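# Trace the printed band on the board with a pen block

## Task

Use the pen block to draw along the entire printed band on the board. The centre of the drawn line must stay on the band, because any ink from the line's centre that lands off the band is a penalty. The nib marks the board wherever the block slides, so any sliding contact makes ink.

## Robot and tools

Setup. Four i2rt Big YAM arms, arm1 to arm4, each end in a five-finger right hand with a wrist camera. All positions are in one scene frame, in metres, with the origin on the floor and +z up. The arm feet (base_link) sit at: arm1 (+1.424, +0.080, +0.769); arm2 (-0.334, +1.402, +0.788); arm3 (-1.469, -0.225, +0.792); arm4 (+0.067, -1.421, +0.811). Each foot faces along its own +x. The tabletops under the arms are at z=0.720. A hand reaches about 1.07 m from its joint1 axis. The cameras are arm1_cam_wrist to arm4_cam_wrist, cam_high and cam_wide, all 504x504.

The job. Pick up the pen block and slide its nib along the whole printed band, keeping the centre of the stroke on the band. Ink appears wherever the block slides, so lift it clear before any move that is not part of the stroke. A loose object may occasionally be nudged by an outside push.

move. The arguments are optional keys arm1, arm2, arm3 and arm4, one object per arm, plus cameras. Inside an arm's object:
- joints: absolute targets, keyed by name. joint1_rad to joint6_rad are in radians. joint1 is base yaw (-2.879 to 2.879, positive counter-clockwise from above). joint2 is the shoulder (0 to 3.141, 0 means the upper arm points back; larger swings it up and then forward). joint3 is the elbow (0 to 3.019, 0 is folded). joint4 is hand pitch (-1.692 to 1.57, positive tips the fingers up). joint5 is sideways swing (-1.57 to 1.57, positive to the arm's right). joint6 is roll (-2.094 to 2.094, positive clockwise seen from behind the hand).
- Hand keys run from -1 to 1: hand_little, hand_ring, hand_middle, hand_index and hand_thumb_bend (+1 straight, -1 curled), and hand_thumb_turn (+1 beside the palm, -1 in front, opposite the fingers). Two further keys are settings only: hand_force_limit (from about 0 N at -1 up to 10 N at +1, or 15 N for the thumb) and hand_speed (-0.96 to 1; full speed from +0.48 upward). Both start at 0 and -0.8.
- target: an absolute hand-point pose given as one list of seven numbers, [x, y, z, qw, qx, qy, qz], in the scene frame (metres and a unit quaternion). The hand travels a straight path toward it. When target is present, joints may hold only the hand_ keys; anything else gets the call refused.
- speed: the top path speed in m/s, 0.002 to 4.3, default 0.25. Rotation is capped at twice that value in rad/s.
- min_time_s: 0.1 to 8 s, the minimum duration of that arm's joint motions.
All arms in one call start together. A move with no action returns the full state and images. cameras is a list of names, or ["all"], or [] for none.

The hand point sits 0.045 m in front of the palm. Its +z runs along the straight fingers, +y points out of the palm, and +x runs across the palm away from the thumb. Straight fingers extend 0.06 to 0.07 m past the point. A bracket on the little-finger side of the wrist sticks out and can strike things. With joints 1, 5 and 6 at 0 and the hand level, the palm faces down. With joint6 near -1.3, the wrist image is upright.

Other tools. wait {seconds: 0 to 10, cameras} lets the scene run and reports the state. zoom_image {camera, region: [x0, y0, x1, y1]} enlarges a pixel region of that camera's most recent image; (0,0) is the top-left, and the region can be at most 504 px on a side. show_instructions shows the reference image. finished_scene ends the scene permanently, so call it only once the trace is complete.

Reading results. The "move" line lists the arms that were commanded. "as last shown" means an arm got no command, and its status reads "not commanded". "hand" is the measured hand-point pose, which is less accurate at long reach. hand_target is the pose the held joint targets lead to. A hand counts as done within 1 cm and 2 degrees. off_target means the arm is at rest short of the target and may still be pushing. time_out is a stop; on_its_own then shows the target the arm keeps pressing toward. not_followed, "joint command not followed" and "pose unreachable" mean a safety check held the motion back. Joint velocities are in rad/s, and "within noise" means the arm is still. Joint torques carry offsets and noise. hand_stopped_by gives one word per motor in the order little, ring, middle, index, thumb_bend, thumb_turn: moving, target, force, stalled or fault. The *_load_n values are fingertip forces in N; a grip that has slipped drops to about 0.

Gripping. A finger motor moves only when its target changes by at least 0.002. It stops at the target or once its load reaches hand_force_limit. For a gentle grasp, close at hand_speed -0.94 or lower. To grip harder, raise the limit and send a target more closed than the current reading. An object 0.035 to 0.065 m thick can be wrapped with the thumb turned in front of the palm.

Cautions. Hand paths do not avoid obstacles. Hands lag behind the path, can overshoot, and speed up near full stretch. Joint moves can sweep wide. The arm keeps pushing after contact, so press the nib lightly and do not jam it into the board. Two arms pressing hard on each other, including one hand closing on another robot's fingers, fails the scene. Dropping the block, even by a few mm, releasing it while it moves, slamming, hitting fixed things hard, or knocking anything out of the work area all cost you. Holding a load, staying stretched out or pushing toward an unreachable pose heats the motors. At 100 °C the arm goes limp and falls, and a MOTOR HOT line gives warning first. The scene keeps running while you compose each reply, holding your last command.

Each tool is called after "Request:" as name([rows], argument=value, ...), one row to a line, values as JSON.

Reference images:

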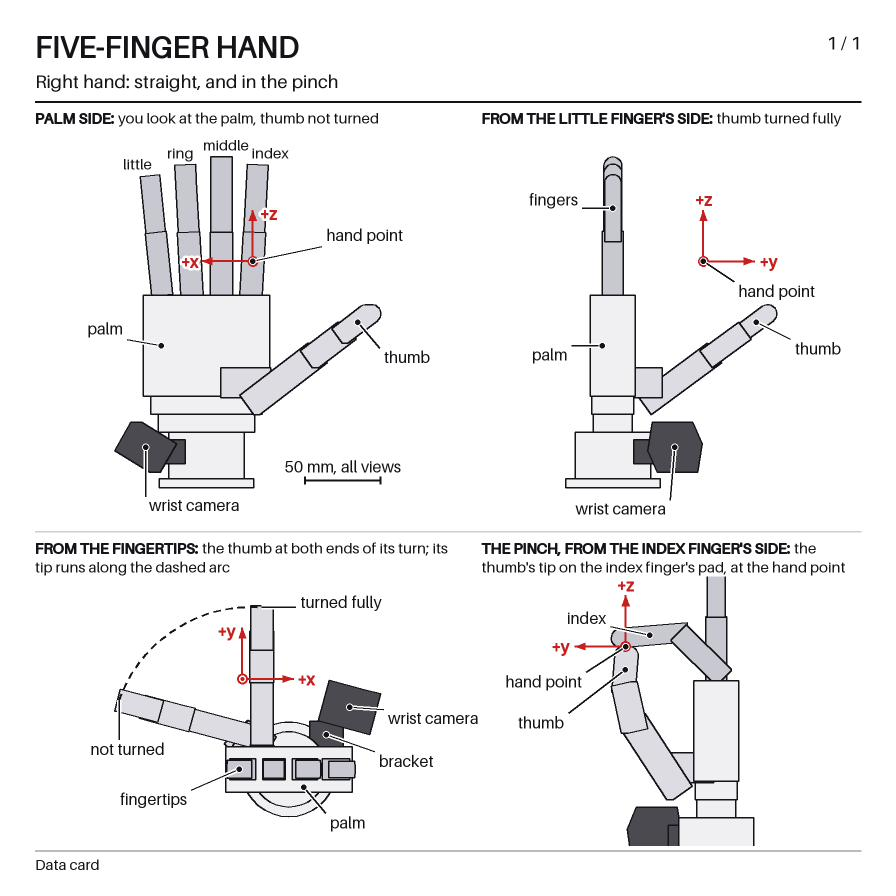

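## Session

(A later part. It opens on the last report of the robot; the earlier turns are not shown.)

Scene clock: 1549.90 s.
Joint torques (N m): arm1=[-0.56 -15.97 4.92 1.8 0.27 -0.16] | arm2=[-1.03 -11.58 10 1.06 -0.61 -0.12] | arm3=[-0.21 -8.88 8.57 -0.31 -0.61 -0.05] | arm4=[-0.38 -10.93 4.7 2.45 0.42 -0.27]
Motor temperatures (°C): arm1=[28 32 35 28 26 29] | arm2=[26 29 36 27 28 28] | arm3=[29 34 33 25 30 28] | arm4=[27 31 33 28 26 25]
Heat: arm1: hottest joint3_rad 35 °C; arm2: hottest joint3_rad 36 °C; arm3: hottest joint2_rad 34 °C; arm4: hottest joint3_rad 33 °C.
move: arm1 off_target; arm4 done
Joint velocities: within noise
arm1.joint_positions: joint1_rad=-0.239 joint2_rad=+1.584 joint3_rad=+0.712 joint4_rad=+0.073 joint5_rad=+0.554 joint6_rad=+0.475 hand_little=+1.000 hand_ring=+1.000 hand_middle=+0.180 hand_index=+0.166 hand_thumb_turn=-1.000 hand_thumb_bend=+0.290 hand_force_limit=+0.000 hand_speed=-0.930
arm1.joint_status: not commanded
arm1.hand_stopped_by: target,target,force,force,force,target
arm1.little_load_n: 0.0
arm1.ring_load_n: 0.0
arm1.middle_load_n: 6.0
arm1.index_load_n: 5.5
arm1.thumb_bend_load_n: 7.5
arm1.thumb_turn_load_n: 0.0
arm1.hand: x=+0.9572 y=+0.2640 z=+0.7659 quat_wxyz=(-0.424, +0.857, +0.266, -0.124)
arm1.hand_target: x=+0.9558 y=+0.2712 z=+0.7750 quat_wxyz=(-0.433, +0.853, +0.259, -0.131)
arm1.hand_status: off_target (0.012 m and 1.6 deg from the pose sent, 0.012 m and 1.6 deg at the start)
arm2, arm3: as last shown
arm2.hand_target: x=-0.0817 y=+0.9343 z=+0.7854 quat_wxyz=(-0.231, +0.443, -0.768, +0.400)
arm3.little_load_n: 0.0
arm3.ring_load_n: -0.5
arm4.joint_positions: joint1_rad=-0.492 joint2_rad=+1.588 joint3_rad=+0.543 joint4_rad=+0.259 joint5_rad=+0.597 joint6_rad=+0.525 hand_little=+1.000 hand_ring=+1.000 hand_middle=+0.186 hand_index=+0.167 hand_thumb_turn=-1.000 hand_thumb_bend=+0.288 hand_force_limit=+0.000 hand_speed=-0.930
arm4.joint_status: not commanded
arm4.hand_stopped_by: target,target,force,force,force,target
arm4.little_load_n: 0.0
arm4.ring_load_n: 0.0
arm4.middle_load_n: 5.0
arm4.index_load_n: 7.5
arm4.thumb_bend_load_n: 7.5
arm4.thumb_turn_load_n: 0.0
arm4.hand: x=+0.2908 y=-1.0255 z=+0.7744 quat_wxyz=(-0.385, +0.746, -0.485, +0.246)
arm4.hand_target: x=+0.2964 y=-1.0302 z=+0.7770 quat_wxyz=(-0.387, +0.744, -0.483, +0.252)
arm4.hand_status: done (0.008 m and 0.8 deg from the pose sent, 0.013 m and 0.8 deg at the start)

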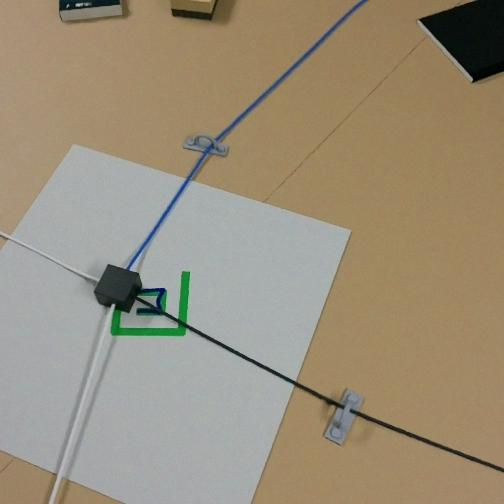

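Request:
move(arm1={"target": [0.9600, 0.2723, 0.775, 0.4323, -0.8531, -0.2592, 0.1314], "speed": 0.04}, arm4={"target": [0.2991, -1.0402, 0.777, 0.3872, -0.7439, 0.4831, -0.2515], "speed": 0.04}, cameras=["cam_high"])

Request:
zoom_image(camera="cam_high", region=[85, 268, 155, 338])

Scene clock: 1563.53 s.
Joint torques (N m): arm1=[-0.5 -15.79 4.9 1.81 0.27 -0.17] | arm2=[-1.08 -11.52 9.99 1.07 -0.61 -0.13] | arm3=[-0.15 -9.05 8.66 -0.36 -0.6 -0.02] | arm4=[-0.62 -10.4 4.68 2.47 0.49 -0.29]
Motor temperatures (°C): arm1=[28 32 34 28 26 29] | arm2=[26 30 36 27 28 28] | arm3=[29 34 33 25 30 28] | arm4=[27 31 34 28 26 25]
Heat: arm1: hottest joint3_rad 34 °C; arm2: hottest joint3_rad 36 °C; arm3: hottest joint2_rad 34 °C; arm4: hottest joint3_rad 34 °C.
move: arm1 off_target; arm4 done
Joint velocities: within noise
arm1.joint_positions: joint1_rad=-0.245 joint2_rad=+1.575 joint3_rad=+0.701 joint4_rad=+0.078 joint5_rad=+0.550 joint6_rad=+0.470 hand_little=+1.000 hand_ring=+1.000 hand_middle=+0.180 hand_index=+0.166 hand_thumb_turn=-1.000 hand_thumb_bend=+0.290 hand_force_limit=+0.000 hand_speed=-0.930
arm1.joint_status: not commanded
arm1.hand_stopped_by: target,target,force,force,force,target
arm1.little_load_n: 0.0
arm1.ring_load_n: 0.0
arm1.middle_load_n: 6.0
arm1.index_load_n: 5.5
arm1.thumb_bend_load_n: 7.5
arm1.thumb_turn_load_n: 0.0
arm1.hand: x=+0.9615 y=+0.2652 z=+0.7659 quat_wxyz=(-0.424, +0.857, +0.265, -0.123)
arm1.hand_target: x=+0.9600 y=+0.2722 z=+0.7750 quat_wxyz=(-0.433, +0.853, +0.259, -0.131)
arm1.hand_status: off_target (0.012 m and 1.6 deg from the pose sent, 0.013 m and 1.6 deg at the start)
arm2, arm3: as last shown
arm2.index_load_n: 7.0
arm2.thumb_bend_load_n: 7.5
arm3.ring_load_n: 0.0
arm4.joint_positions: joint1_rad=-0.512 joint2_rad=+1.573 joint3_rad=+0.519 joint4_rad=+0.276 joint5_rad=+0.584 joint6_rad=+0.509 hand_little=+1.000 hand_ring=+1.000 hand_middle=+0.186 hand_index=+0.167 hand_thumb_turn=-1.000 hand_thumb_bend=+0.288 hand_force_limit=+0.000 hand_speed=-0.930
arm4.joint_status: not commanded
arm4.hand_stopped_by: target,target,force,force,force,target
arm4.little_load_n: 0.0
arm4.ring_load_n: 0.0
arm4.middle_load_n: 4.5
arm4.index_load_n: 7.5
arm4.thumb_bend_load_n: 7.5
arm4.thumb_turn_load_n: 0.0
arm4.hand: x=+0.2937 y=-1.0357 z=+0.7742 quat_wxyz=(-0.385, +0.746, -0.485, +0.246)
arm4.hand_target: x=+0.2990 y=-1.0402 z=+0.7769 quat_wxyz=(-0.387, +0.744, -0.483, +0.252)
arm4.hand_status: done (0.008 m and 0.8 deg from the pose sent, 0.017 m and 0.8 deg at the start)

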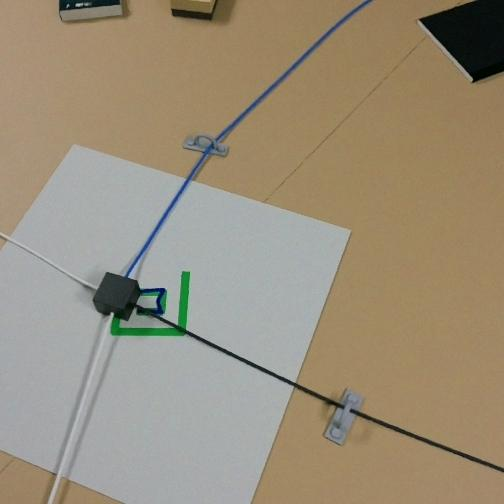

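Scaled by 7.200 from the camera's image (finer frame: 720x720).

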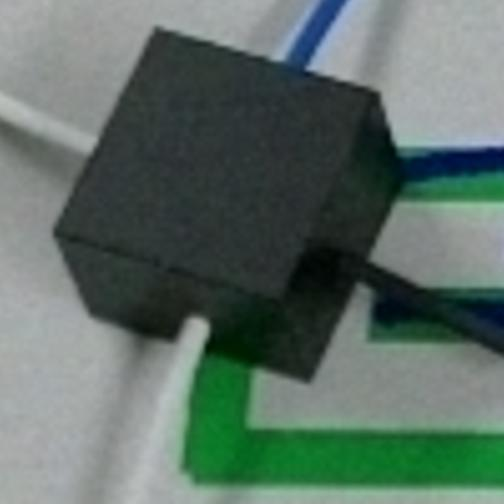

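Request:
move(arm1={"target": [0.9645, 0.2734, 0.775, 0.4323, -0.8531, -0.2592, 0.1314], "speed": 0.04}, arm4={"target": [0.3022, -1.0516, 0.777, 0.3872, -0.7439, 0.4831, -0.2515], "speed": 0.04}, cameras=["cam_high"])

Request:
zoom_image(camera="cam_high", region=[85, 278, 155, 348])

Scene clock: 1580.63 s.
Joint torques (N m): arm1=[-0.5 -15.62 4.89 1.8 0.27 -0.17] | arm2=[-1.08 -11.58 10.02 1.06 -0.62 -0.13] | arm3=[-0.09 -9.23 8.66 -0.43 -0.6 -0.03] | arm4=[-0.85 -10.23 4.68 2.5 0.42 -0.28]
Motor temperatures (°C): arm1=[28 32 33 28 26 28] | arm2=[25 30 36 27 28 28] | arm3=[29 33 33 25 30 28] | arm4=[27 31 33 28 26 25]
Heat: arm1: hottest joint3_rad 33 °C; arm2: hottest joint3_rad 36 °C; arm3: hottest joint2_rad 33 °C; arm4: hottest joint3_rad 33 °C.
move: arm1 off_target; arm4 done
Joint velocities: within noise
arm1.joint_positions: joint1_rad=-0.251 joint2_rad=+1.567 joint3_rad=+0.689 joint4_rad=+0.083 joint5_rad=+0.545 joint6_rad=+0.465 hand_little=+1.000 hand_ring=+1.000 hand_middle=+0.180 hand_index=+0.166 hand_thumb_turn=-1.000 hand_thumb_bend=+0.290 hand_force_limit=+0.000 hand_speed=-0.930
arm1.joint_status: not commanded
arm1.hand_stopped_by: target,target,force,force,force,target
arm1.little_load_n: 0.0
arm1.ring_load_n: 0.0
arm1.middle_load_n: 6.0
arm1.index_load_n: 5.5
arm1.thumb_bend_load_n: 7.5
arm1.thumb_turn_load_n: 0.0
arm1.hand: x=+0.9659 y=+0.2663 z=+0.7660 quat_wxyz=(-0.424, +0.857, +0.265, -0.124)
arm1.hand_target: x=+0.9645 y=+0.2733 z=+0.7750 quat_wxyz=(-0.433, +0.853, +0.259, -0.131)
arm1.hand_status: off_target (0.012 m and 1.6 deg from the pose sent, 0.013 m and 1.6 deg at the start)
arm2, arm3: as last shown
arm2.index_load_n: 6.5
arm4.joint_positions: joint1_rad=-0.535 joint2_rad=+1.555 joint3_rad=+0.492 joint4_rad=+0.296 joint5_rad=+0.567 joint6_rad=+0.491 hand_little=+1.000 hand_ring=+1.000 hand_middle=+0.186 hand_index=+0.167 hand_thumb_turn=-1.000 hand_thumb_bend=+0.288 hand_force_limit=+0.000 hand_speed=-0.930
arm4.joint_status: not commanded
arm4.hand_stopped_by: target,target,force,force,force,target
arm4.little_load_n: 0.0
arm4.ring_load_n: 0.0
arm4.middle_load_n: 4.5
arm4.index_load_n: 7.0
arm4.thumb_bend_load_n: 7.5
arm4.thumb_turn_load_n: 0.0
arm4.hand: x=+0.2971 y=-1.0469 z=+0.7745 quat_wxyz=(-0.385, +0.746, -0.485, +0.246)
arm4.hand_target: x=+0.3022 y=-1.0515 z=+0.7771 quat_wxyz=(-0.387, +0.744, -0.483, +0.252)
arm4.hand_status: done (0.007 m and 0.8 deg from the pose sent, 0.018 m and 0.8 deg at the start)

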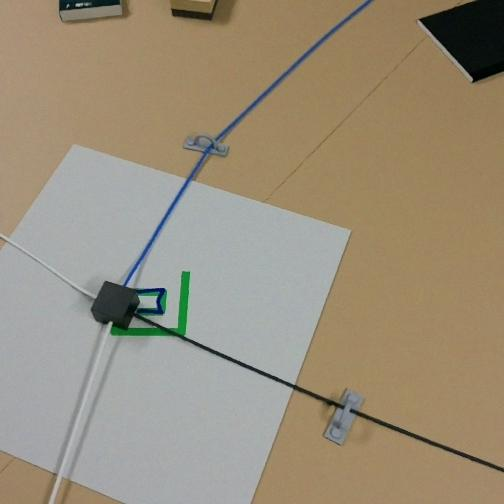

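Scaled by 7.200 from the camera's image (finer frame: 720x720).

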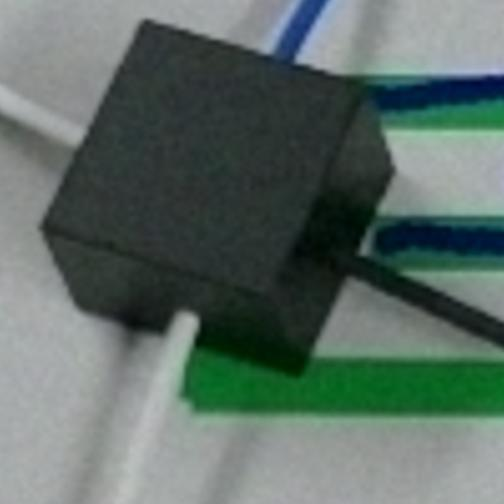

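Request:
move(arm1={"target": [0.9703, 0.2749, 0.775, 0.4323, -0.8531, -0.2592, 0.1314], "speed": 0.04}, arm4={"target": [0.3055, -1.0636, 0.777, 0.3872, -0.7439, 0.4831, -0.2515], "speed": 0.04}, cameras=["cam_high"])

Request:
zoom_image(camera="cam_high", region=[80, 288, 150, 358])

Scene clock: 1603.97 s.
Joint torques (N m): arm1=[-0.56 -15.38 4.88 1.81 0.27 -0.16] | arm2=[-1.03 -11.52 9.99 1.09 -0.61 -0.12] | arm3=[-0.09 -9.17 8.72 -0.4 -0.62 -0.03] | arm4=[-0.5 -10.34 4.51 2.61 0.41 -0.3]
Motor temperatures (°C): arm1=[28 32 33 28 26 28] | arm2=[25 30 36 27 28 28] | arm3=[29 33 34 25 30 28] | arm4=[27 31 34 28 26 25]
Heat: arm1: hottest joint3_rad 33 °C; arm2: hottest joint3_rad 36 °C; arm3: hottest joint3_rad 34 °C; arm4: hottest joint3_rad 34 °C.
move: arm1 off_target; arm4 done
Joint velocities: within noise
arm1.joint_positions: joint1_rad=-0.259 joint2_rad=+1.555 joint3_rad=+0.675 joint4_rad=+0.090 joint5_rad=+0.539 joint6_rad=+0.459 hand_little=+1.000 hand_ring=+1.000 hand_middle=+0.180 hand_index=+0.166 hand_thumb_turn=-1.000 hand_thumb_bend=+0.290 hand_force_limit=+0.000 hand_speed=-0.930
arm1.joint_status: not commanded
arm1.hand_stopped_by: target,target,force,force,force,target
arm1.little_load_n: 0.0
arm1.ring_load_n: 0.0
arm1.middle_load_n: 6.0
arm1.index_load_n: 5.5
arm1.thumb_bend_load_n: 7.5
arm1.thumb_turn_load_n: 0.0
arm1.hand: x=+0.9714 y=+0.2678 z=+0.7664 quat_wxyz=(-0.424, +0.857, +0.265, -0.124)
arm1.hand_target: x=+0.9703 y=+0.2748 z=+0.7751 quat_wxyz=(-0.433, +0.853, +0.259, -0.131)
arm1.hand_status: off_target (0.011 m and 1.5 deg from the pose sent, 0.013 m and 1.6 deg at the start)
arm2, arm3: as last shown
arm2.thumb_bend_load_n: 7.0
arm4.joint_positions: joint1_rad=-0.561 joint2_rad=+1.536 joint3_rad=+0.464 joint4_rad=+0.315 joint5_rad=+0.548 joint6_rad=+0.470 hand_little=+1.000 hand_ring=+1.000 hand_middle=+0.186 hand_index=+0.167 hand_thumb_turn=-1.000 hand_thumb_bend=+0.288 hand_force_limit=+0.000 hand_speed=-0.930
arm4.joint_status: not commanded
arm4.hand_stopped_by: target,target,force,force,force,target
arm4.little_load_n: 0.0
arm4.ring_load_n: 0.0
arm4.middle_load_n: 5.0
arm4.index_load_n: 7.5
arm4.thumb_bend_load_n: 7.5
arm4.thumb_turn_load_n: 0.0
arm4.hand: x=+0.3004 y=-1.0593 z=+0.7742 quat_wxyz=(-0.384, +0.746, -0.485, +0.245)
arm4.hand_target: x=+0.3054 y=-1.0636 z=+0.7769 quat_wxyz=(-0.387, +0.744, -0.483, +0.252)
arm4.hand_status: done (0.007 m and 0.8 deg from the pose sent, 0.019 m and 0.8 deg at the start)

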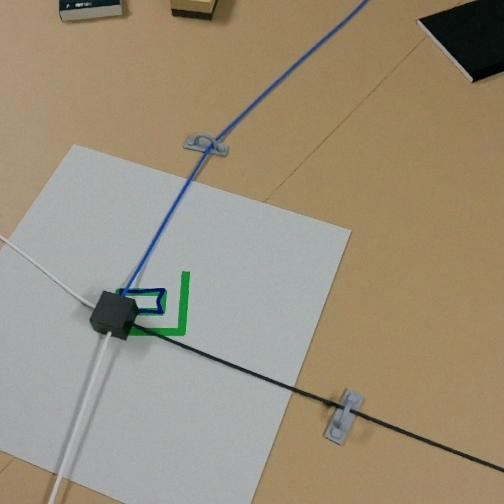

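Scaled by 7.200 from the camera's image (finer frame: 720x720).

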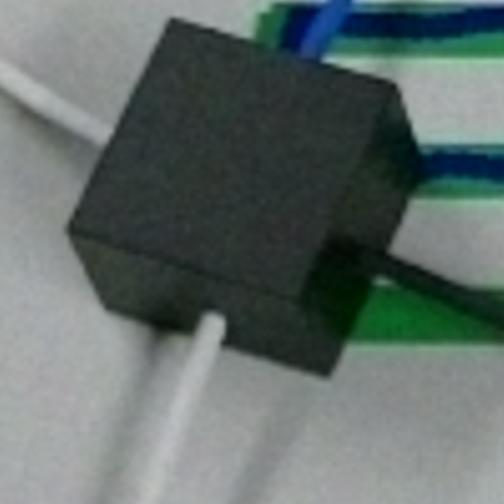

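Request:
move(arm1={"target": [0.9742, 0.2759, 0.775, 0.4323, -0.8531, -0.2592, 0.1314], "speed": 0.04}, arm4={"target": [0.3086, -1.0749, 0.777, 0.3872, -0.7439, 0.4831, -0.2515], "speed": 0.04}, cameras=["cam_high"])

Request:
zoom_image(camera="cam_high", region=[80, 298, 150, 368])

Scene clock: 1616.17 s.
Joint torques (N m): arm1=[-0.56 -15.33 4.86 1.8 0.26 -0.18] | arm2=[-1.03 -11.52 9.98 1.06 -0.61 -0.13] | arm3=[-0.21 -8.64 8.7 -0.36 -0.58 0] | arm4=[-0.5 -10.11 4.66 2.51 0.42 -0.27]
Motor temperatures (°C): arm1=[28 32 33 28 26 28] | arm2=[25 30 36 27 28 28] | arm3=[29 33 34 25 30 28] | arm4=[27 31 34 28 26 25]
Heat: arm1: hottest joint3_rad 33 °C; arm2: hottest joint3_rad 36 °C; arm3: hottest joint3_rad 34 °C; arm4: hottest joint3_rad 34 °C.
move: arm1 off_target; arm4 done
Joint velocities: within noise
arm1.joint_positions: joint1_rad=-0.264 joint2_rad=+1.548 joint3_rad=+0.665 joint4_rad=+0.094 joint5_rad=+0.535 joint6_rad=+0.455 hand_little=+1.000 hand_ring=+1.000 hand_middle=+0.180 hand_index=+0.166 hand_thumb_turn=-1.000 hand_thumb_bend=+0.290 hand_force_limit=+0.000 hand_speed=-0.930
arm1.joint_status: not commanded
arm1.hand_stopped_by: target,target,force,force,force,target
arm1.little_load_n: 0.0
arm1.ring_load_n: 0.0
arm1.middle_load_n: 6.0
arm1.index_load_n: 5.5
arm1.thumb_bend_load_n: 7.5
arm1.thumb_turn_load_n: 0.0
arm1.hand: x=+0.9754 y=+0.2687 z=+0.7662 quat_wxyz=(-0.424, +0.857, +0.265, -0.124)
arm1.hand_target: x=+0.9743 y=+0.2758 z=+0.7748 quat_wxyz=(-0.432, +0.854, +0.259, -0.131)
arm1.hand_status: off_target (0.011 m and 1.6 deg from the pose sent, 0.012 m and 1.5 deg at the start)
arm2, arm3: as last shown
arm2.joint_positions: joint1_rad=+0.151 joint2_rad=+1.726 joint3_rad=+0.839 joint4_rad=+0.084 joint5_rad=-0.588 joint6_rad=-0.492 hand_little=+1.000 hand_ring=+1.000 hand_middle=+0.160 hand_index=+0.147 hand_thumb_turn=-1.000 hand_thumb_bend=+0.254 hand_force_limit=+0.000 hand_speed=-0.930
arm2.index_load_n: 7.0
arm2.thumb_bend_load_n: 7.5
arm2.hand: x=-0.0839 y=+0.9510 z=+0.7780 quat_wxyz=(-0.233, +0.441, -0.774, +0.390)
arm3.middle_load_n: 4.5
arm4.joint_positions: joint1_rad=-0.586 joint2_rad=+1.519 joint3_rad=+0.440 joint4_rad=+0.333 joint5_rad=+0.529 joint6_rad=+0.450 hand_little=+1.000 hand_ring=+1.000 hand_middle=+0.186 hand_index=+0.167 hand_thumb_turn=-1.000 hand_thumb_bend=+0.288 hand_force_limit=+0.000 hand_speed=-0.930
arm4.joint_status: not commanded
arm4.hand_stopped_by: target,target,force,force,force,target
arm4.little_load_n: 0.0
arm4.ring_load_n: 0.0
arm4.middle_load_n: 4.5
arm4.index_load_n: 7.5
arm4.thumb_bend_load_n: 7.5
arm4.thumb_turn_load_n: 0.0
arm4.hand: x=+0.3035 y=-1.0700 z=+0.7744 quat_wxyz=(-0.385, +0.746, -0.485, +0.245)
arm4.hand_target: x=+0.3085 y=-1.0748 z=+0.7770 quat_wxyz=(-0.387, +0.744, -0.483, +0.252)
arm4.hand_status: done (0.008 m and 0.9 deg from the pose sent, 0.018 m and 0.8 deg at the start)

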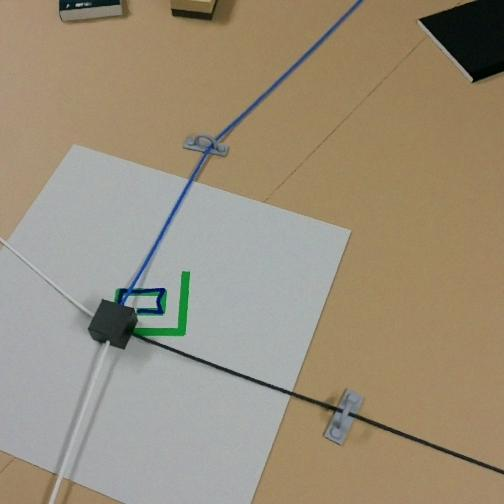

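Scaled by 7.200 from the camera's image (finer frame: 720x720).

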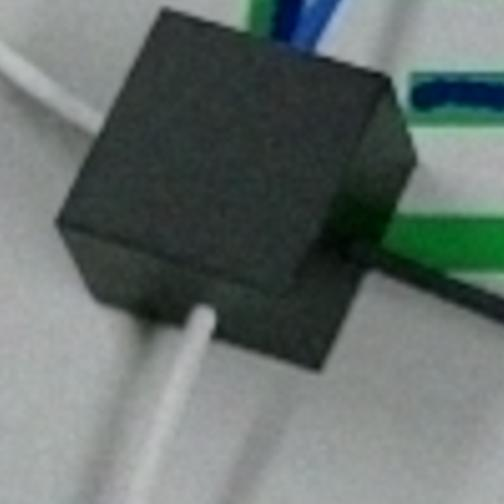

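Request:
move(arm3={"target": [-1.0453, -0.0890, 0.773, 0.4516, -0.8676, -0.1845, 0.0960], "speed": 0.08}, arm4={"target": [0.2961, -1.0204, 0.777, 0.3872, -0.7439, 0.4831, -0.2515], "speed": 0.08}, arm2={"target": [-0.0803, 0.9588, 0.785, 0.2309, -0.4435, 0.7682, -0.3999], "speed": 0.06}, arm1={"target": [0.9761, 0.2764, 0.775, 0.4323, -0.8531, -0.2592, 0.1314], "speed": 0.04}, cameras=["cam_high", "cam_wide"])

Request:
zoom_image(camera="cam_high", region=[80, 298, 150, 368])

Request:
zoom_image(camera="cam_wide", region=[120, 180, 370, 310])

Scene clock: 1637.80 s.
Joint torques (N m): arm1=[-0.56 -15.21 4.85 1.77 0.28 -0.18] | arm2=[0.15 -12.98 5.37 1.81 -0.42 0.02] | arm3=[-0.21 -10.34 9.43 -0.5 -0.58 -0.02] | arm4=[0.62 -9.52 7.91 1.68 0.52 0.1]
Motor temperatures (°C): arm1=[28 32 33 28 26 28] | arm2=[25 30 36 27 28 28] | arm3=[28 33 34 25 30 28] | arm4=[27 31 33 28 26 25]
Heat: arm1: hottest joint3_rad 33 °C; arm2: hottest joint3_rad 36 °C; arm3: hottest joint3_rad 34 °C; arm4: hottest joint3_rad 33 °C.
move: arm1 off_target; arm2 done; arm3 off_target; arm4 off_target
Joint velocities: within noise
arm1.joint_positions: joint1_rad=-0.267 joint2_rad=+1.543 joint3_rad=+0.661 joint4_rad=+0.097 joint5_rad=+0.533 joint6_rad=+0.453 hand_little=+1.000 hand_ring=+1.000 hand_middle=+0.180 hand_index=+0.166 hand_thumb_turn=-1.000 hand_thumb_bend=+0.290 hand_force_limit=+0.000 hand_speed=-0.930
arm1.joint_status: not commanded
arm1.hand_stopped_by: target,target,force,force,force,target
arm1.little_load_n: 0.0
arm1.ring_load_n: 0.0
arm1.middle_load_n: 6.0
arm1.index_load_n: 6.0
arm1.thumb_bend_load_n: 7.5
arm1.thumb_turn_load_n: 0.0
arm1.hand: x=+0.9766 y=+0.2691 z=+0.7667 quat_wxyz=(-0.424, +0.857, +0.265, -0.125)
arm1.hand_target: x=+0.9761 y=+0.2765 z=+0.7751 quat_wxyz=(-0.433, +0.853, +0.259, -0.131)
arm1.hand_status: off_target (0.011 m and 1.5 deg from the pose sent, 0.012 m and 1.5 deg at the start)
arm2.joint_positions: joint1_rad=+0.156 joint2_rad=+1.702 joint3_rad=+0.824 joint4_rad=+0.096 joint5_rad=-0.579 joint6_rad=-0.492 hand_little=+1.000 hand_ring=+1.000 hand_middle=+0.160 hand_index=+0.147 hand_thumb_turn=-1.000 hand_thumb_bend=+0.254 hand_force_limit=+0.000 hand_speed=-0.930
arm2.joint_status: not commanded
arm2.hand_stopped_by: target,target,force,force,force,target
arm2.little_load_n: 0.0
arm2.ring_load_n: -0.5
arm2.middle_load_n: 6.5
arm2.index_load_n: 6.5
arm2.thumb_bend_load_n: 7.0
arm2.thumb_turn_load_n: -1.0
arm2.hand: x=-0.0836 y=+0.9530 z=+0.7846 quat_wxyz=(-0.228, +0.443, -0.770, +0.399)
arm2.hand_target: x=-0.0803 y=+0.9587 z=+0.7851 quat_wxyz=(-0.231, +0.444, -0.768, +0.400)
arm2.hand_status: done (0.007 m and 0.4 deg from the pose sent, 0.011 m and 1.3 deg at the start)
arm3.joint_positions: joint1_rad=-0.096 joint2_rad=+1.944 joint3_rad=+1.260 joint4_rad=-1.279 joint5_rad=-0.869 joint6_rad=-2.060 hand_little=+1.000 hand_ring=+1.000 hand_middle=+0.160 hand_index=+0.134 hand_thumb_turn=-1.000 hand_thumb_bend=+0.261 hand_force_limit=+0.000 hand_speed=-0.930
arm3.joint_status: not commanded
arm3.hand_stopped_by: target,target,force,force,force,target
arm3.little_load_n: 0.0
arm3.ring_load_n: 0.0
arm3.middle_load_n: 5.0
arm3.index_load_n: 5.5
arm3.thumb_bend_load_n: 7.5
arm3.thumb_turn_load_n: 1.0
arm3.hand: x=-1.0543 y=-0.0873 z=+0.7761 quat_wxyz=(-0.440, +0.877, +0.171, -0.089)
arm3.hand_target: x=-1.0456 y=-0.0885 z=+0.7730 quat_wxyz=(-0.440, +0.877, +0.169, -0.090)
arm3.hand_status: off_target (0.010 m and 2.5 deg from the pose sent, 0.075 m and 2.5 deg at the start; a joint's target at an end of its range on 43 of 43 steps)
arm4.joint_positions: joint1_rad=-0.502 joint2_rad=+1.585 joint3_rad=+0.526 joint4_rad=+0.266 joint5_rad=+0.604 joint6_rad=+0.497 hand_little=+1.000 hand_ring=+1.000 hand_middle=+0.186 hand_index=+0.167 hand_thumb_turn=-1.000 hand_thumb_bend=+0.288 hand_force_limit=+0.000 hand_speed=-0.930
arm4.joint_status: not commanded
arm4.hand_stopped_by: target,target,force,force,force,target
arm4.little_load_n: 0.0
arm4.ring_load_n: 0.0
arm4.middle_load_n: 5.5
arm4.index_load_n: 6.5
arm4.thumb_bend_load_n: 7.5
arm4.thumb_turn_load_n: 0.0
arm4.hand: x=+0.2931 y=-1.0366 z=+0.7706 quat_wxyz=(-0.377, +0.751, -0.478, +0.256)
arm4.hand_target: x=+0.2958 y=-1.0208 z=+0.7774 quat_wxyz=(-0.387, +0.744, -0.483, +0.251)
arm4.hand_status: off_target (0.018 m and 1.6 deg from the pose sent, 0.050 m and 0.9 deg at the start)

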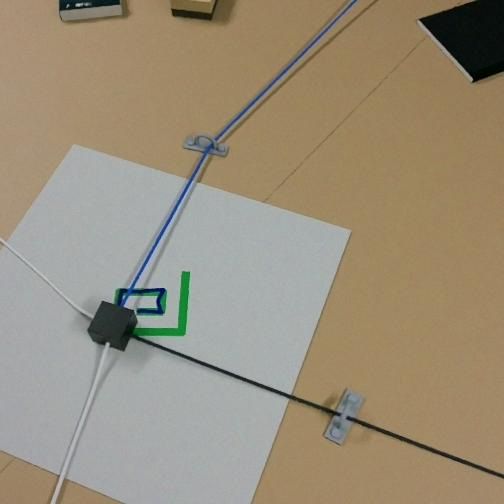

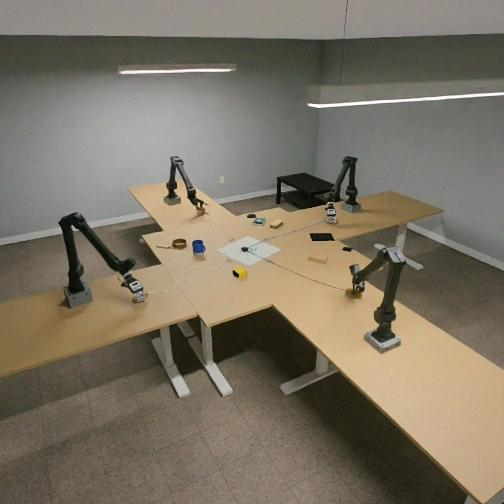

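Scaled by 7.200 from the camera's image (finer frame: 720x720).

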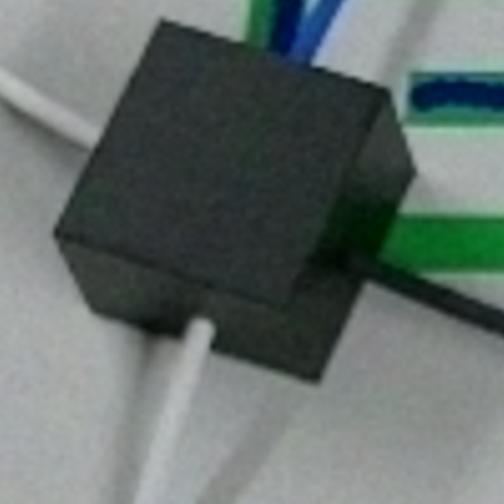

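Scaled by 2.016 from the camera's image (finer frame: 720x720).

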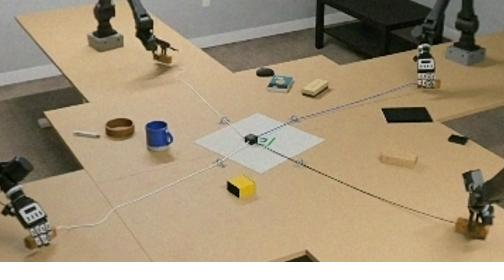

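Request:
move(arm1={"target": [0.9842, 0.2785, 0.775, 0.4323, -0.8531, -0.2592, 0.1314], "speed": 0.04}, arm2={"target": [-0.0802, 0.9615, 0.785, 0.2309, -0.4435, 0.7682, -0.3999], "speed": 0.04}, cameras=["cam_high"])

Request:
zoom_image(camera="cam_high", region=[85, 298, 155, 368])

Scene clock: 1658.23 s.
Joint torques (N m): arm1=[-0.67 -14.86 4.74 1.73 0.31 -0.2] | arm2=[0.09 -13.1 5.45 1.85 -0.4 0.03] | arm3=[-0.21 -10.87 9.35 -0.4 -0.53 0.02] | arm4=[0.85 -9.29 7.98 1.55 0.51 0.11]
Motor temperatures (°C): arm1=[28 32 32 28 26 28] | arm2=[25 30 36 27 28 28] | arm3=[28 33 34 25 30 28] | arm4=[26 31 35 28 26 25]
Heat: arm1: hottest joint2_rad 32 °C; arm2: hottest joint3_rad 36 °C; arm3: hottest joint3_rad 34 °C; arm4: hottest joint3_rad 35 °C.
move: arm1 done; arm2 done
Joint velocities: within noise
arm1.joint_positions: joint1_rad=-0.278 joint2_rad=+1.527 joint3_rad=+0.642 joint4_rad=+0.107 joint5_rad=+0.523 joint6_rad=+0.446 hand_little=+1.000 hand_ring=+1.000 hand_middle=+0.180 hand_index=+0.166 hand_thumb_turn=-1.000 hand_thumb_bend=+0.290 hand_force_limit=+0.000 hand_speed=-0.930
arm1.joint_status: not commanded
arm1.hand_stopped_by: target,target,force,force,force,target
arm1.little_load_n: 0.0
arm1.ring_load_n: 0.0
arm1.middle_load_n: 5.5
arm1.index_load_n: 6.0
arm1.thumb_bend_load_n: 7.5
arm1.thumb_turn_load_n: 0.0
arm1.hand: x=+0.9833 y=+0.2710 z=+0.7678 quat_wxyz=(-0.424, +0.857, +0.264, -0.127)
arm1.hand_target: x=+0.9843 y=+0.2785 z=+0.7748 quat_wxyz=(-0.432, +0.854, +0.259, -0.131)
arm1.hand_status: done (0.010 m and 1.3 deg from the pose sent, 0.015 m and 1.5 deg at the start)
arm2.joint_positions: joint1_rad=+0.158 joint2_rad=+1.698 joint3_rad=+0.815 joint4_rad=+0.098 joint5_rad=-0.578 joint6_rad=-0.492 hand_little=+1.000 hand_ring=+1.000 hand_middle=+0.160 hand_index=+0.147 hand_thumb_turn=-1.000 hand_thumb_bend=+0.254 hand_force_limit=+0.000 hand_speed=-0.930
arm2.joint_status: not commanded
arm2.hand_stopped_by: target,target,force,force,force,target
arm2.little_load_n: 0.0
arm2.ring_load_n: 0.0
arm2.middle_load_n: 6.0
arm2.index_load_n: 6.5
arm2.thumb_bend_load_n: 7.0
arm2.thumb_turn_load_n: -0.5
arm2.hand: x=-0.0838 y=+0.9569 z=+0.7832 quat_wxyz=(-0.229, +0.443, -0.770, +0.397)
arm2.hand_target: x=-0.0802 y=+0.9614 z=+0.7850 quat_wxyz=(-0.231, +0.444, -0.768, +0.400)
arm2.hand_status: done (0.006 m and 0.5 deg from the pose sent, 0.009 m and 0.4 deg at the start)
arm3, arm4: as last shown
arm3.ring_load_n: -0.5
arm4.joint_positions: joint1_rad=-0.502 joint2_rad=+1.585 joint3_rad=+0.526 joint4_rad=+0.266 joint5_rad=+0.604 joint6_rad=+0.498 hand_little=+1.000 hand_ring=+1.000 hand_middle=+0.186 hand_index=+0.167 hand_thumb_turn=-1.000 hand_thumb_bend=+0.288 hand_force_limit=+0.000 hand_speed=-0.930
arm4.middle_load_n: 5.0
arm4.hand: x=+0.2931 y=-1.0366 z=+0.7706 quat_wxyz=(-0.377, +0.750, -0.478, +0.256)
arm4.hand_target: x=+0.2958 y=-1.0207 z=+0.7774 quat_wxyz=(-0.387, +0.744, -0.483, +0.251)

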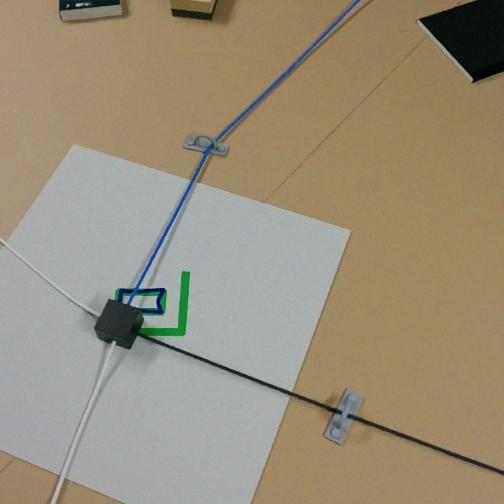

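Scaled by 7.200 from the camera's image (finer frame: 720x720).

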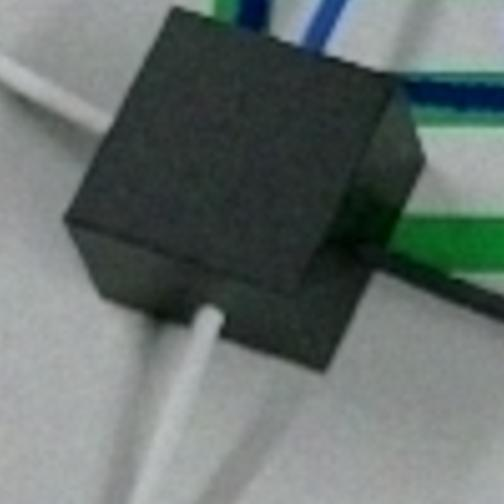

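Request:
move(arm1={"target": [0.9953, 0.2813, 0.775, 0.4323, -0.8531, -0.2592, 0.1314], "speed": 0.04}, arm2={"target": [-0.0801, 0.9637, 0.785, 0.2309, -0.4435, 0.7682, -0.3999], "speed": 0.04}, cameras=["cam_high"])

Request:
zoom_image(camera="cam_high", region=[95, 298, 165, 368])

Scene clock: 1673.47 s.
Joint torques (N m): arm1=[-0.62 -14.39 4.74 1.77 0.31 -0.21] | arm2=[0.09 -12.92 5.48 1.89 -0.38 0.05] | arm3=[-0.67 -11.16 9.5 -0.31 -0.52 -0.04] | arm4=[1.08 -9.17 7.9 1.72 0.52 0.13]
Motor temperatures (°C): arm1=[28 32 32 28 26 28] | arm2=[25 30 35 27 28 28] | arm3=[28 33 34 25 30 28] | arm4=[26 31 36 28 26 25]
Heat: arm1: hottest joint2_rad 32 °C; arm2: hottest joint3_rad 35 °C; arm3: hottest joint3_rad 34 °C; arm4: hottest joint3_rad 36 °C.
move: arm1 done; arm2 done
Joint velocities: within noise
arm1.joint_positions: joint1_rad=-0.295 joint2_rad=+1.504 joint3_rad=+0.615 joint4_rad=+0.119 joint5_rad=+0.510 joint6_rad=+0.433 hand_little=+1.000 hand_ring=+1.000 hand_middle=+0.180 hand_index=+0.166 hand_thumb_turn=-1.000 hand_thumb_bend=+0.290 hand_force_limit=+0.000 hand_speed=-0.930
arm1.joint_status: not commanded
arm1.hand_stopped_by: target,target,force,force,force,target
arm1.little_load_n: 0.0
arm1.ring_load_n: 0.0
arm1.middle_load_n: 5.5
arm1.index_load_n: 6.5
arm1.thumb_bend_load_n: 7.5
arm1.thumb_turn_load_n: 0.0
arm1.hand: x=+0.9942 y=+0.2739 z=+0.7681 quat_wxyz=(-0.424, +0.857, +0.264, -0.128)
arm1.hand_target: x=+0.9953 y=+0.2813 z=+0.7749 quat_wxyz=(-0.433, +0.854, +0.259, -0.131)
arm1.hand_status: done (0.010 m and 1.3 deg from the pose sent, 0.017 m and 1.3 deg at the start)
arm2.joint_positions: joint1_rad=+0.160 joint2_rad=+1.694 joint3_rad=+0.808 joint4_rad=+0.100 joint5_rad=-0.577 joint6_rad=-0.492 hand_little=+1.000 hand_ring=+1.000 hand_middle=+0.160 hand_index=+0.147 hand_thumb_turn=-1.000 hand_thumb_bend=+0.254 hand_force_limit=+0.000 hand_speed=-0.930
arm2.joint_status: not commanded
arm2.hand_stopped_by: target,target,force,force,force,target
arm2.little_load_n: 0.0
arm2.ring_load_n: 0.0
arm2.middle_load_n: 6.0
arm2.index_load_n: 6.5
arm2.thumb_bend_load_n: 7.0
arm2.thumb_turn_load_n: -0.5
arm2.hand: x=-0.0838 y=+0.9596 z=+0.7828 quat_wxyz=(-0.229, +0.444, -0.770, +0.397)
arm2.hand_target: x=-0.0801 y=+0.9636 z=+0.7851 quat_wxyz=(-0.231, +0.444, -0.768, +0.400)
arm2.hand_status: done (0.006 m and 0.5 deg from the pose sent, 0.008 m and 0.5 deg at the start)
arm3, arm4: as last shown
arm3.ring_load_n: 0.0

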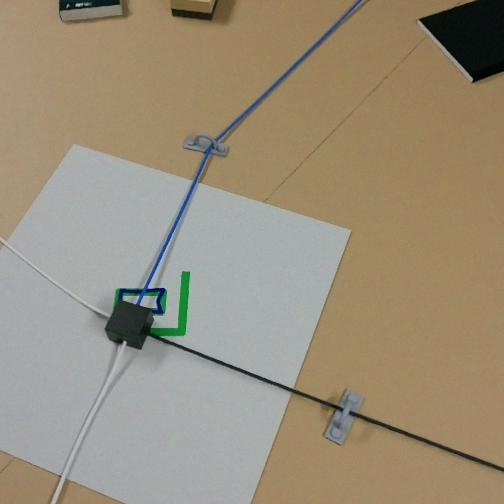

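Scaled by 7.200 from the camera's image (finer frame: 720x720).

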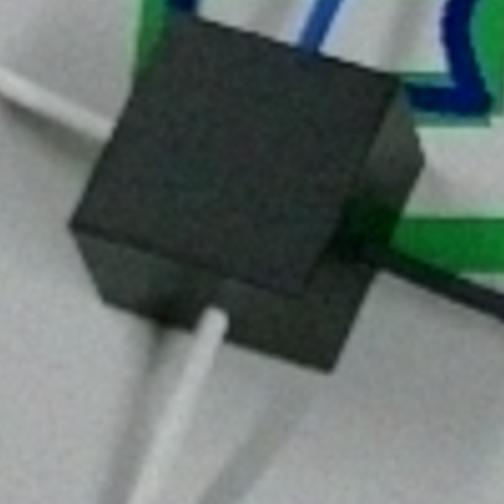

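Request:
move(arm1={"target": [1.0079, 0.2845, 0.775, 0.4323, -0.8531, -0.2592, 0.1314], "speed": 0.04}, arm2={"target": [-0.0799, 0.9670, 0.785, 0.2309, -0.4435, 0.7682, -0.3999], "speed": 0.04}, cameras=["cam_high"])

Request:
zoom_image(camera="cam_high", region=[110, 298, 180, 368])

Scene clock: 1685.30 s.
Joint torques (N m): arm1=[-0.62 -13.92 4.74 1.78 0.3 -0.21] | arm2=[0.03 -12.86 5.45 1.89 -0.38 0.07] | arm3=[-0.09 -10.75 9.37 -0.28 -0.57 0] | arm4=[0.67 -8.76 7.9 1.66 0.5 0.13]
Motor temperatures (°C): arm1=[28 32 32 28 26 28] | arm2=[25 30 35 27 28 28] | arm3=[28 33 34 25 30 28] | arm4=[26 31 36 28 26 25]
Heat: arm1: hottest joint2_rad 32 °C; arm2: hottest joint3_rad 35 °C; arm3: hottest joint3_rad 34 °C; arm4: hottest joint3_rad 36 °C.
move: arm1 done; arm2 done
Joint velocities: within noise
arm1.joint_positions: joint1_rad=-0.316 joint2_rad=+1.479 joint3_rad=+0.584 joint4_rad=+0.131 joint5_rad=+0.495 joint6_rad=+0.418 hand_little=+1.000 hand_ring=+1.000 hand_middle=+0.180 hand_index=+0.166 hand_thumb_turn=-1.000 hand_thumb_bend=+0.290 hand_force_limit=+0.000 hand_speed=-0.930
arm1.joint_status: not commanded
arm1.hand_stopped_by: target,target,force,force,force,target
arm1.little_load_n: 0.0
arm1.ring_load_n: -0.5
arm1.middle_load_n: 5.5
arm1.index_load_n: 6.0
arm1.thumb_bend_load_n: 7.5
arm1.thumb_turn_load_n: 0.0
arm1.hand: x=+1.0068 y=+0.2772 z=+0.7682 quat_wxyz=(-0.423, +0.857, +0.263, -0.128)
arm1.hand_target: x=+1.0080 y=+0.2844 z=+0.7749 quat_wxyz=(-0.433, +0.854, +0.259, -0.131)
arm1.hand_status: done (0.010 m and 1.3 deg from the pose sent, 0.019 m and 1.3 deg at the start)
arm2.joint_positions: joint1_rad=+0.163 joint2_rad=+1.688 joint3_rad=+0.799 joint4_rad=+0.104 joint5_rad=-0.575 joint6_rad=-0.492 hand_little=+1.000 hand_ring=+1.000 hand_middle=+0.160 hand_index=+0.147 hand_thumb_turn=-1.000 hand_thumb_bend=+0.254 hand_force_limit=+0.000 hand_speed=-0.930
arm2.joint_status: not commanded
arm2.hand_stopped_by: target,target,force,force,force,target
arm2.little_load_n: 0.0
arm2.ring_load_n: 0.0
arm2.middle_load_n: 6.0
arm2.index_load_n: 6.5
arm2.thumb_bend_load_n: 7.5
arm2.thumb_turn_load_n: -0.5
arm2.hand: x=-0.0835 y=+0.9627 z=+0.7828 quat_wxyz=(-0.228, +0.445, -0.770, +0.397)
arm2.hand_target: x=-0.0799 y=+0.9670 z=+0.7850 quat_wxyz=(-0.231, +0.444, -0.768, +0.400)
arm2.hand_status: done (0.006 m and 0.5 deg from the pose sent, 0.009 m and 0.5 deg at the start)
arm3, arm4: as last shown
arm4.middle_load_n: 5.5

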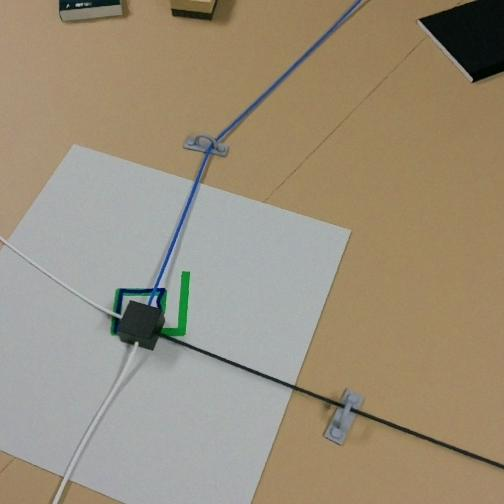

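Scaled by 7.200 from the camera's image (finer frame: 720x720).

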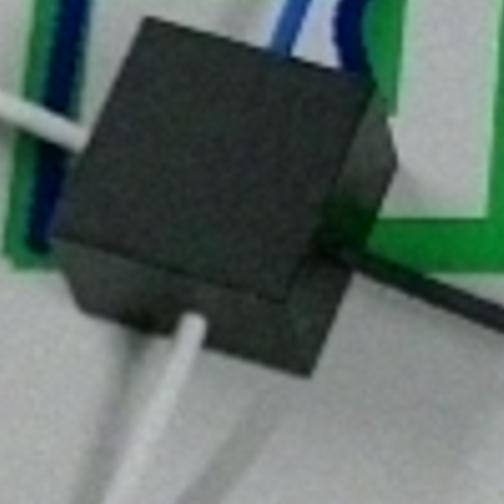

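Request:
move(arm1={"target": [1.0192, 0.2874, 0.775, 0.4323, -0.8531, -0.2592, 0.1314], "speed": 0.04}, arm2={"target": [-0.0797, 0.9713, 0.785, 0.2309, -0.4435, 0.7682, -0.3999], "speed": 0.04}, cameras=["cam_high"])

Request:
zoom_image(camera="cam_high", region=[120, 290, 190, 360])

Scene clock: 1743.90 s.
Joint torques (N m): arm1=[-0.67 -13.51 4.72 1.8 0.29 -0.19] | arm2=[0.09 -12.63 5.37 1.85 -0.39 0.08] | arm3=[-0.44 -10.46 9.47 -0.42 -0.56 -0.01] | arm4=[0.73 -9.47 7.97 1.62 0.5 0.1]
Motor temperatures (°C): arm1=[28 33 33 28 26 28] | arm2=[25 30 33 27 28 28] | arm3=[28 34 35 25 30 27] | arm4=[26 31 37 28 26 25]
Heat: arm1: hottest joint2_rad 33 °C; arm2: hottest joint3_rad 33 °C; arm3: hottest joint3_rad 35 °C; arm4: hottest joint3_rad 37 °C.
move: arm1 done; arm2 done
Joint velocities: within noise
arm1.joint_positions: joint1_rad=-0.335 joint2_rad=+1.456 joint3_rad=+0.558 joint4_rad=+0.141 joint5_rad=+0.480 joint6_rad=+0.403 hand_little=+1.000 hand_ring=+1.000 hand_middle=+0.180 hand_index=+0.166 hand_thumb_turn=-1.000 hand_thumb_bend=+0.290 hand_force_limit=+0.000 hand_speed=-0.930
arm1.joint_status: not commanded
arm1.hand_stopped_by: target,target,force,force,force,target
arm1.little_load_n: 0.0
arm1.ring_load_n: 0.0
arm1.middle_load_n: 5.5
arm1.index_load_n: 6.0
arm1.thumb_bend_load_n: 7.5
arm1.thumb_turn_load_n: 0.0
arm1.hand: x=+1.0179 y=+0.2800 z=+0.7683 quat_wxyz=(-0.423, +0.857, +0.264, -0.128)
arm1.hand_target: x=+1.0193 y=+0.2872 z=+0.7748 quat_wxyz=(-0.432, +0.854, +0.259, -0.131)
arm1.hand_status: done (0.010 m and 1.3 deg from the pose sent, 0.017 m and 1.3 deg at the start)
arm2.joint_positions: joint1_rad=+0.167 joint2_rad=+1.679 joint3_rad=+0.788 joint4_rad=+0.110 joint5_rad=-0.572 joint6_rad=-0.490 hand_little=+1.000 hand_ring=+1.000 hand_middle=+0.160 hand_index=+0.147 hand_thumb_turn=-1.000 hand_thumb_bend=+0.254 hand_force_limit=+0.000 hand_speed=-0.930
arm2.joint_status: not commanded
arm2.hand_stopped_by: target,target,force,force,force,target
arm2.little_load_n: 0.0
arm2.ring_load_n: 0.0
arm2.middle_load_n: 6.5
arm2.index_load_n: 6.5
arm2.thumb_bend_load_n: 7.5
arm2.thumb_turn_load_n: -0.5
arm2.hand: x=-0.0833 y=+0.9665 z=+0.7832 quat_wxyz=(-0.228, +0.445, -0.769, +0.398)
arm2.hand_target: x=-0.0797 y=+0.9713 z=+0.7850 quat_wxyz=(-0.231, +0.444, -0.768, +0.400)
arm2.hand_status: done (0.006 m and 0.5 deg from the pose sent, 0.010 m and 0.5 deg at the start)
arm3, arm4: as last shown

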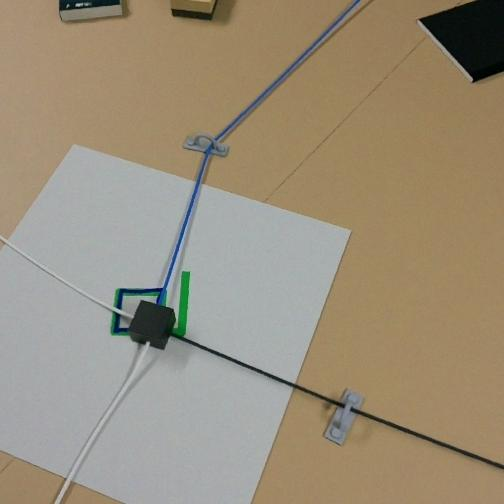

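Scaled by 7.200 from the camera's image (finer frame: 720x720).

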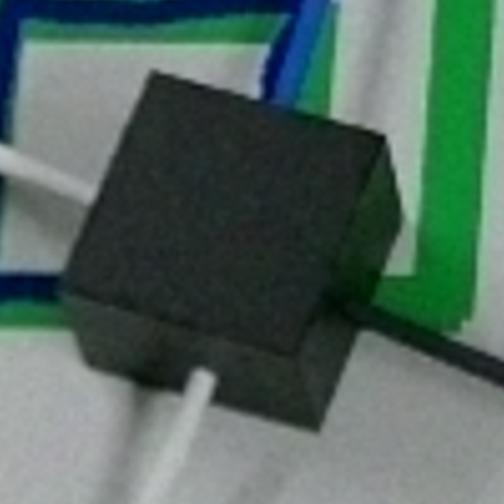

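Request:
move(arm1={"target": [1.0332, 0.2909, 0.775, 0.4323, -0.8531, -0.2592, 0.1314], "speed": 0.04}, arm2={"target": [-0.0796, 0.9734, 0.785, 0.2309, -0.4435, 0.7682, -0.3999], "speed": 0.04}, cameras=["cam_high"])

Request:
zoom_image(camera="cam_high", region=[130, 290, 200, 360])

Scene clock: 1756.20 s.
Joint torques (N m): arm1=[-0.67 -12.98 4.68 1.78 0.28 -0.2] | arm2=[0.21 -12.57 5.37 1.87 -0.4 0.08] | arm3=[-0.73 -10.46 9.29 -0.5 -0.57 -0.07] | arm4=[0.91 -9 8.08 1.65 0.51 0.08]
Motor temperatures (°C): arm1=[28 33 32 28 26 28] | arm2=[25 30 33 27 28 28] | arm3=[28 34 35 25 30 27] | arm4=[26 31 37 28 26 25]
Heat: arm1: hottest joint2_rad 33 °C; arm2: hottest joint3_rad 33 °C; arm3: hottest joint3_rad 35 °C; arm4: hottest joint3_rad 37 °C.
move: arm1 done; arm2 done
Joint velocities: within noise
arm1.joint_positions: joint1_rad=-0.361 joint2_rad=+1.427 joint3_rad=+0.526 joint4_rad=+0.154 joint5_rad=+0.461 joint6_rad=+0.384 hand_little=+1.000 hand_ring=+1.000 hand_middle=+0.180 hand_index=+0.166 hand_thumb_turn=-1.000 hand_thumb_bend=+0.290 hand_force_limit=+0.000 hand_speed=-0.930
arm1.joint_status: not commanded
arm1.hand_stopped_by: target,target,force,force,force,target
arm1.little_load_n: 0.0
arm1.ring_load_n: 0.0
arm1.middle_load_n: 5.5
arm1.index_load_n: 6.0
arm1.thumb_bend_load_n: 7.5
arm1.thumb_turn_load_n: 0.0
arm1.hand: x=+1.0316 y=+0.2838 z=+0.7689 quat_wxyz=(-0.423, +0.857, +0.263, -0.129)
arm1.hand_target: x=+1.0332 y=+0.2908 z=+0.7749 quat_wxyz=(-0.432, +0.854, +0.259, -0.131)
arm1.hand_status: done (0.010 m and 1.3 deg from the pose sent, 0.020 m and 1.3 deg at the start)
arm2.joint_positions: joint1_rad=+0.168 joint2_rad=+1.676 joint3_rad=+0.782 joint4_rad=+0.113 joint5_rad=-0.570 joint6_rad=-0.488 hand_little=+1.000 hand_ring=+1.000 hand_middle=+0.160 hand_index=+0.147 hand_thumb_turn=-1.000 hand_thumb_bend=+0.254 hand_force_limit=+0.000 hand_speed=-0.930
arm2.joint_status: not commanded
arm2.hand_stopped_by: target,target,force,force,force,target
arm2.little_load_n: 0.0
arm2.ring_load_n: 0.0
arm2.middle_load_n: 6.0
arm2.index_load_n: 6.5
arm2.thumb_bend_load_n: 7.5
arm2.thumb_turn_load_n: -0.5
arm2.hand: x=-0.0834 y=+0.9685 z=+0.7831 quat_wxyz=(-0.228, +0.445, -0.769, +0.398)
arm2.hand_target: x=-0.0796 y=+0.9734 z=+0.7849 quat_wxyz=(-0.231, +0.444, -0.768, +0.400)
arm2.hand_status: done (0.006 m and 0.5 deg from the pose sent, 0.008 m and 0.5 deg at the start)
arm3, arm4: as last shown
arm3.thumb_turn_load_n: 0.5

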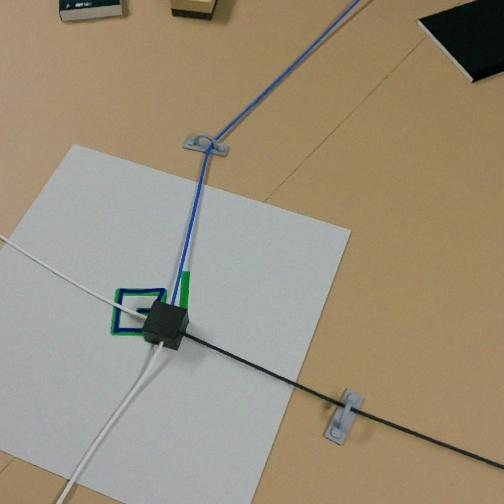

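Scaled by 7.200 from the camera's image (finer frame: 720x720).

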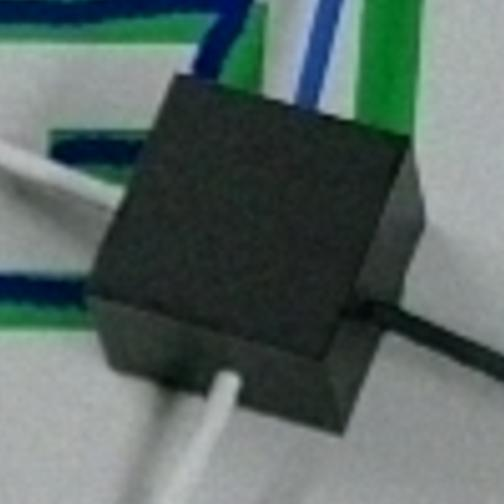

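Request:
move(arm1={"target": [1.0463, 0.2942, 0.775, 0.4323, -0.8531, -0.2592, 0.1314], "speed": 0.04}, arm2={"target": [-0.0795, 0.9751, 0.785, 0.2309, -0.4435, 0.7682, -0.3999], "speed": 0.04}, arm4={"target": [0.2762, -0.9504, 0.777, 0.3872, -0.7439, 0.4831, -0.2515], "speed": 0.08}, cameras=["cam_high"])

Request:
zoom_image(camera="cam_high", region=[140, 290, 210, 360])

Scene clock: 1774.53 s.
Joint torques (N m): arm1=[-0.73 -12.45 4.66 1.78 0.28 -0.22] | arm2=[0.09 -12.51 5.33 1.87 -0.41 0.08] | arm3=[-0.73 -10.99 9.31 -0.42 -0.57 -0.03] | arm4=[0.85 -10.93 8.43 1.36 0.59 0.11]
Motor temperatures (°C): arm1=[28 32 32 28 26 28] | arm2=[25 30 33 27 28 28] | arm3=[28 34 35 25 30 27] | arm4=[26 31 37 28 26 25]
Heat: arm1: hottest joint2_rad 32 °C; arm2: hottest joint3_rad 33 °C; arm3: hottest joint3_rad 35 °C; arm4: hottest joint3_rad 37 °C.
move: arm1 done; arm2 done; arm4 off_target
Joint velocities: within noise
arm1.joint_positions: joint1_rad=-0.386 joint2_rad=+1.400 joint3_rad=+0.497 joint4_rad=+0.165 joint5_rad=+0.441 joint6_rad=+0.365 hand_little=+1.000 hand_ring=+1.000 hand_middle=+0.180 hand_index=+0.166 hand_thumb_turn=-1.000 hand_thumb_bend=+0.290 hand_force_limit=+0.000 hand_speed=-0.930
arm1.joint_status: not commanded
arm1.hand_stopped_by: target,target,force,force,force,target
arm1.little_load_n: 0.5
arm1.ring_load_n: 0.0
arm1.middle_load_n: 5.5
arm1.index_load_n: 6.5
arm1.thumb_bend_load_n: 7.5
arm1.thumb_turn_load_n: 0.0
arm1.hand: x=+1.0440 y=+0.2869 z=+0.7692 quat_wxyz=(-0.423, +0.857, +0.263, -0.130)
arm1.hand_target: x=+1.0464 y=+0.2941 z=+0.7748 quat_wxyz=(-0.432, +0.854, +0.259, -0.131)
arm1.hand_status: done (0.010 m and 1.3 deg from the pose sent, 0.019 m and 1.3 deg at the start)
arm2.joint_positions: joint1_rad=+0.169 joint2_rad=+1.672 joint3_rad=+0.778 joint4_rad=+0.115 joint5_rad=-0.569 joint6_rad=-0.487 hand_little=+1.000 hand_ring=+1.000 hand_middle=+0.160 hand_index=+0.147 hand_thumb_turn=-1.000 hand_thumb_bend=+0.254 hand_force_limit=+0.000 hand_speed=-0.930
arm2.joint_status: not commanded
arm2.hand_stopped_by: target,target,force,force,force,target
arm2.little_load_n: 0.0
arm2.ring_load_n: 0.0
arm2.middle_load_n: 6.0
arm2.index_load_n: 6.5
arm2.thumb_bend_load_n: 7.0
arm2.thumb_turn_load_n: -0.5
arm2.hand: x=-0.0834 y=+0.9697 z=+0.7835 quat_wxyz=(-0.227, +0.445, -0.769, +0.398)
arm2.hand_target: x=-0.0797 y=+0.9751 z=+0.7848 quat_wxyz=(-0.231, +0.443, -0.768, +0.400)
arm2.hand_status: done (0.007 m and 0.5 deg from the pose sent, 0.008 m and 0.5 deg at the start)
arm3: as last shown
arm4.joint_positions: joint1_rad=-0.392 joint2_rad=+1.694 joint3_rad=+0.704 joint4_rad=+0.138 joint5_rad=+0.679 joint6_rad=+0.596 hand_little=+1.000 hand_ring=+1.000 hand_middle=+0.186 hand_index=+0.167 hand_thumb_turn=-1.000 hand_thumb_bend=+0.288 hand_force_limit=+0.000 hand_speed=-0.930
arm4.joint_status: not commanded
arm4.hand_stopped_by: target,target,force,force,force,target
arm4.little_load_n: 0.0
arm4.ring_load_n: 0.0
arm4.middle_load_n: 5.5
arm4.index_load_n: 6.5
arm4.thumb_bend_load_n: 7.5
arm4.thumb_turn_load_n: 0.0
arm4.hand: x=+0.2748 y=-0.9672 z=+0.7707 quat_wxyz=(-0.377, +0.751, -0.478, +0.257)
arm4.hand_target: x=+0.2759 y=-0.9509 z=+0.7773 quat_wxyz=(-0.387, +0.744, -0.483, +0.251)
arm4.hand_status: off_target (0.018 m and 1.6 deg from the pose sent, 0.088 m and 1.6 deg at the start)

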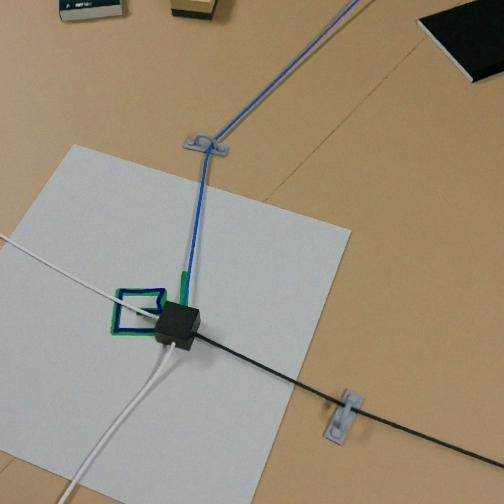

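Scaled by 7.200 from the camera's image (finer frame: 720x720).

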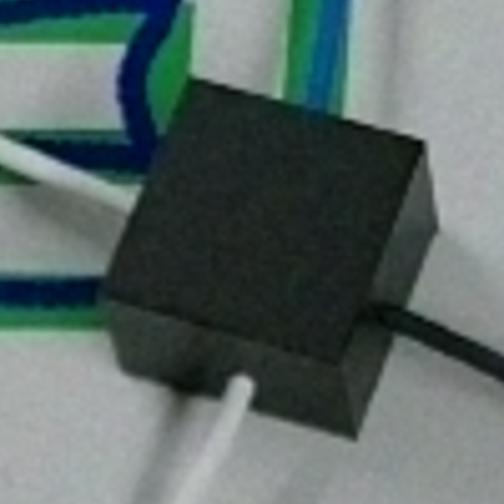

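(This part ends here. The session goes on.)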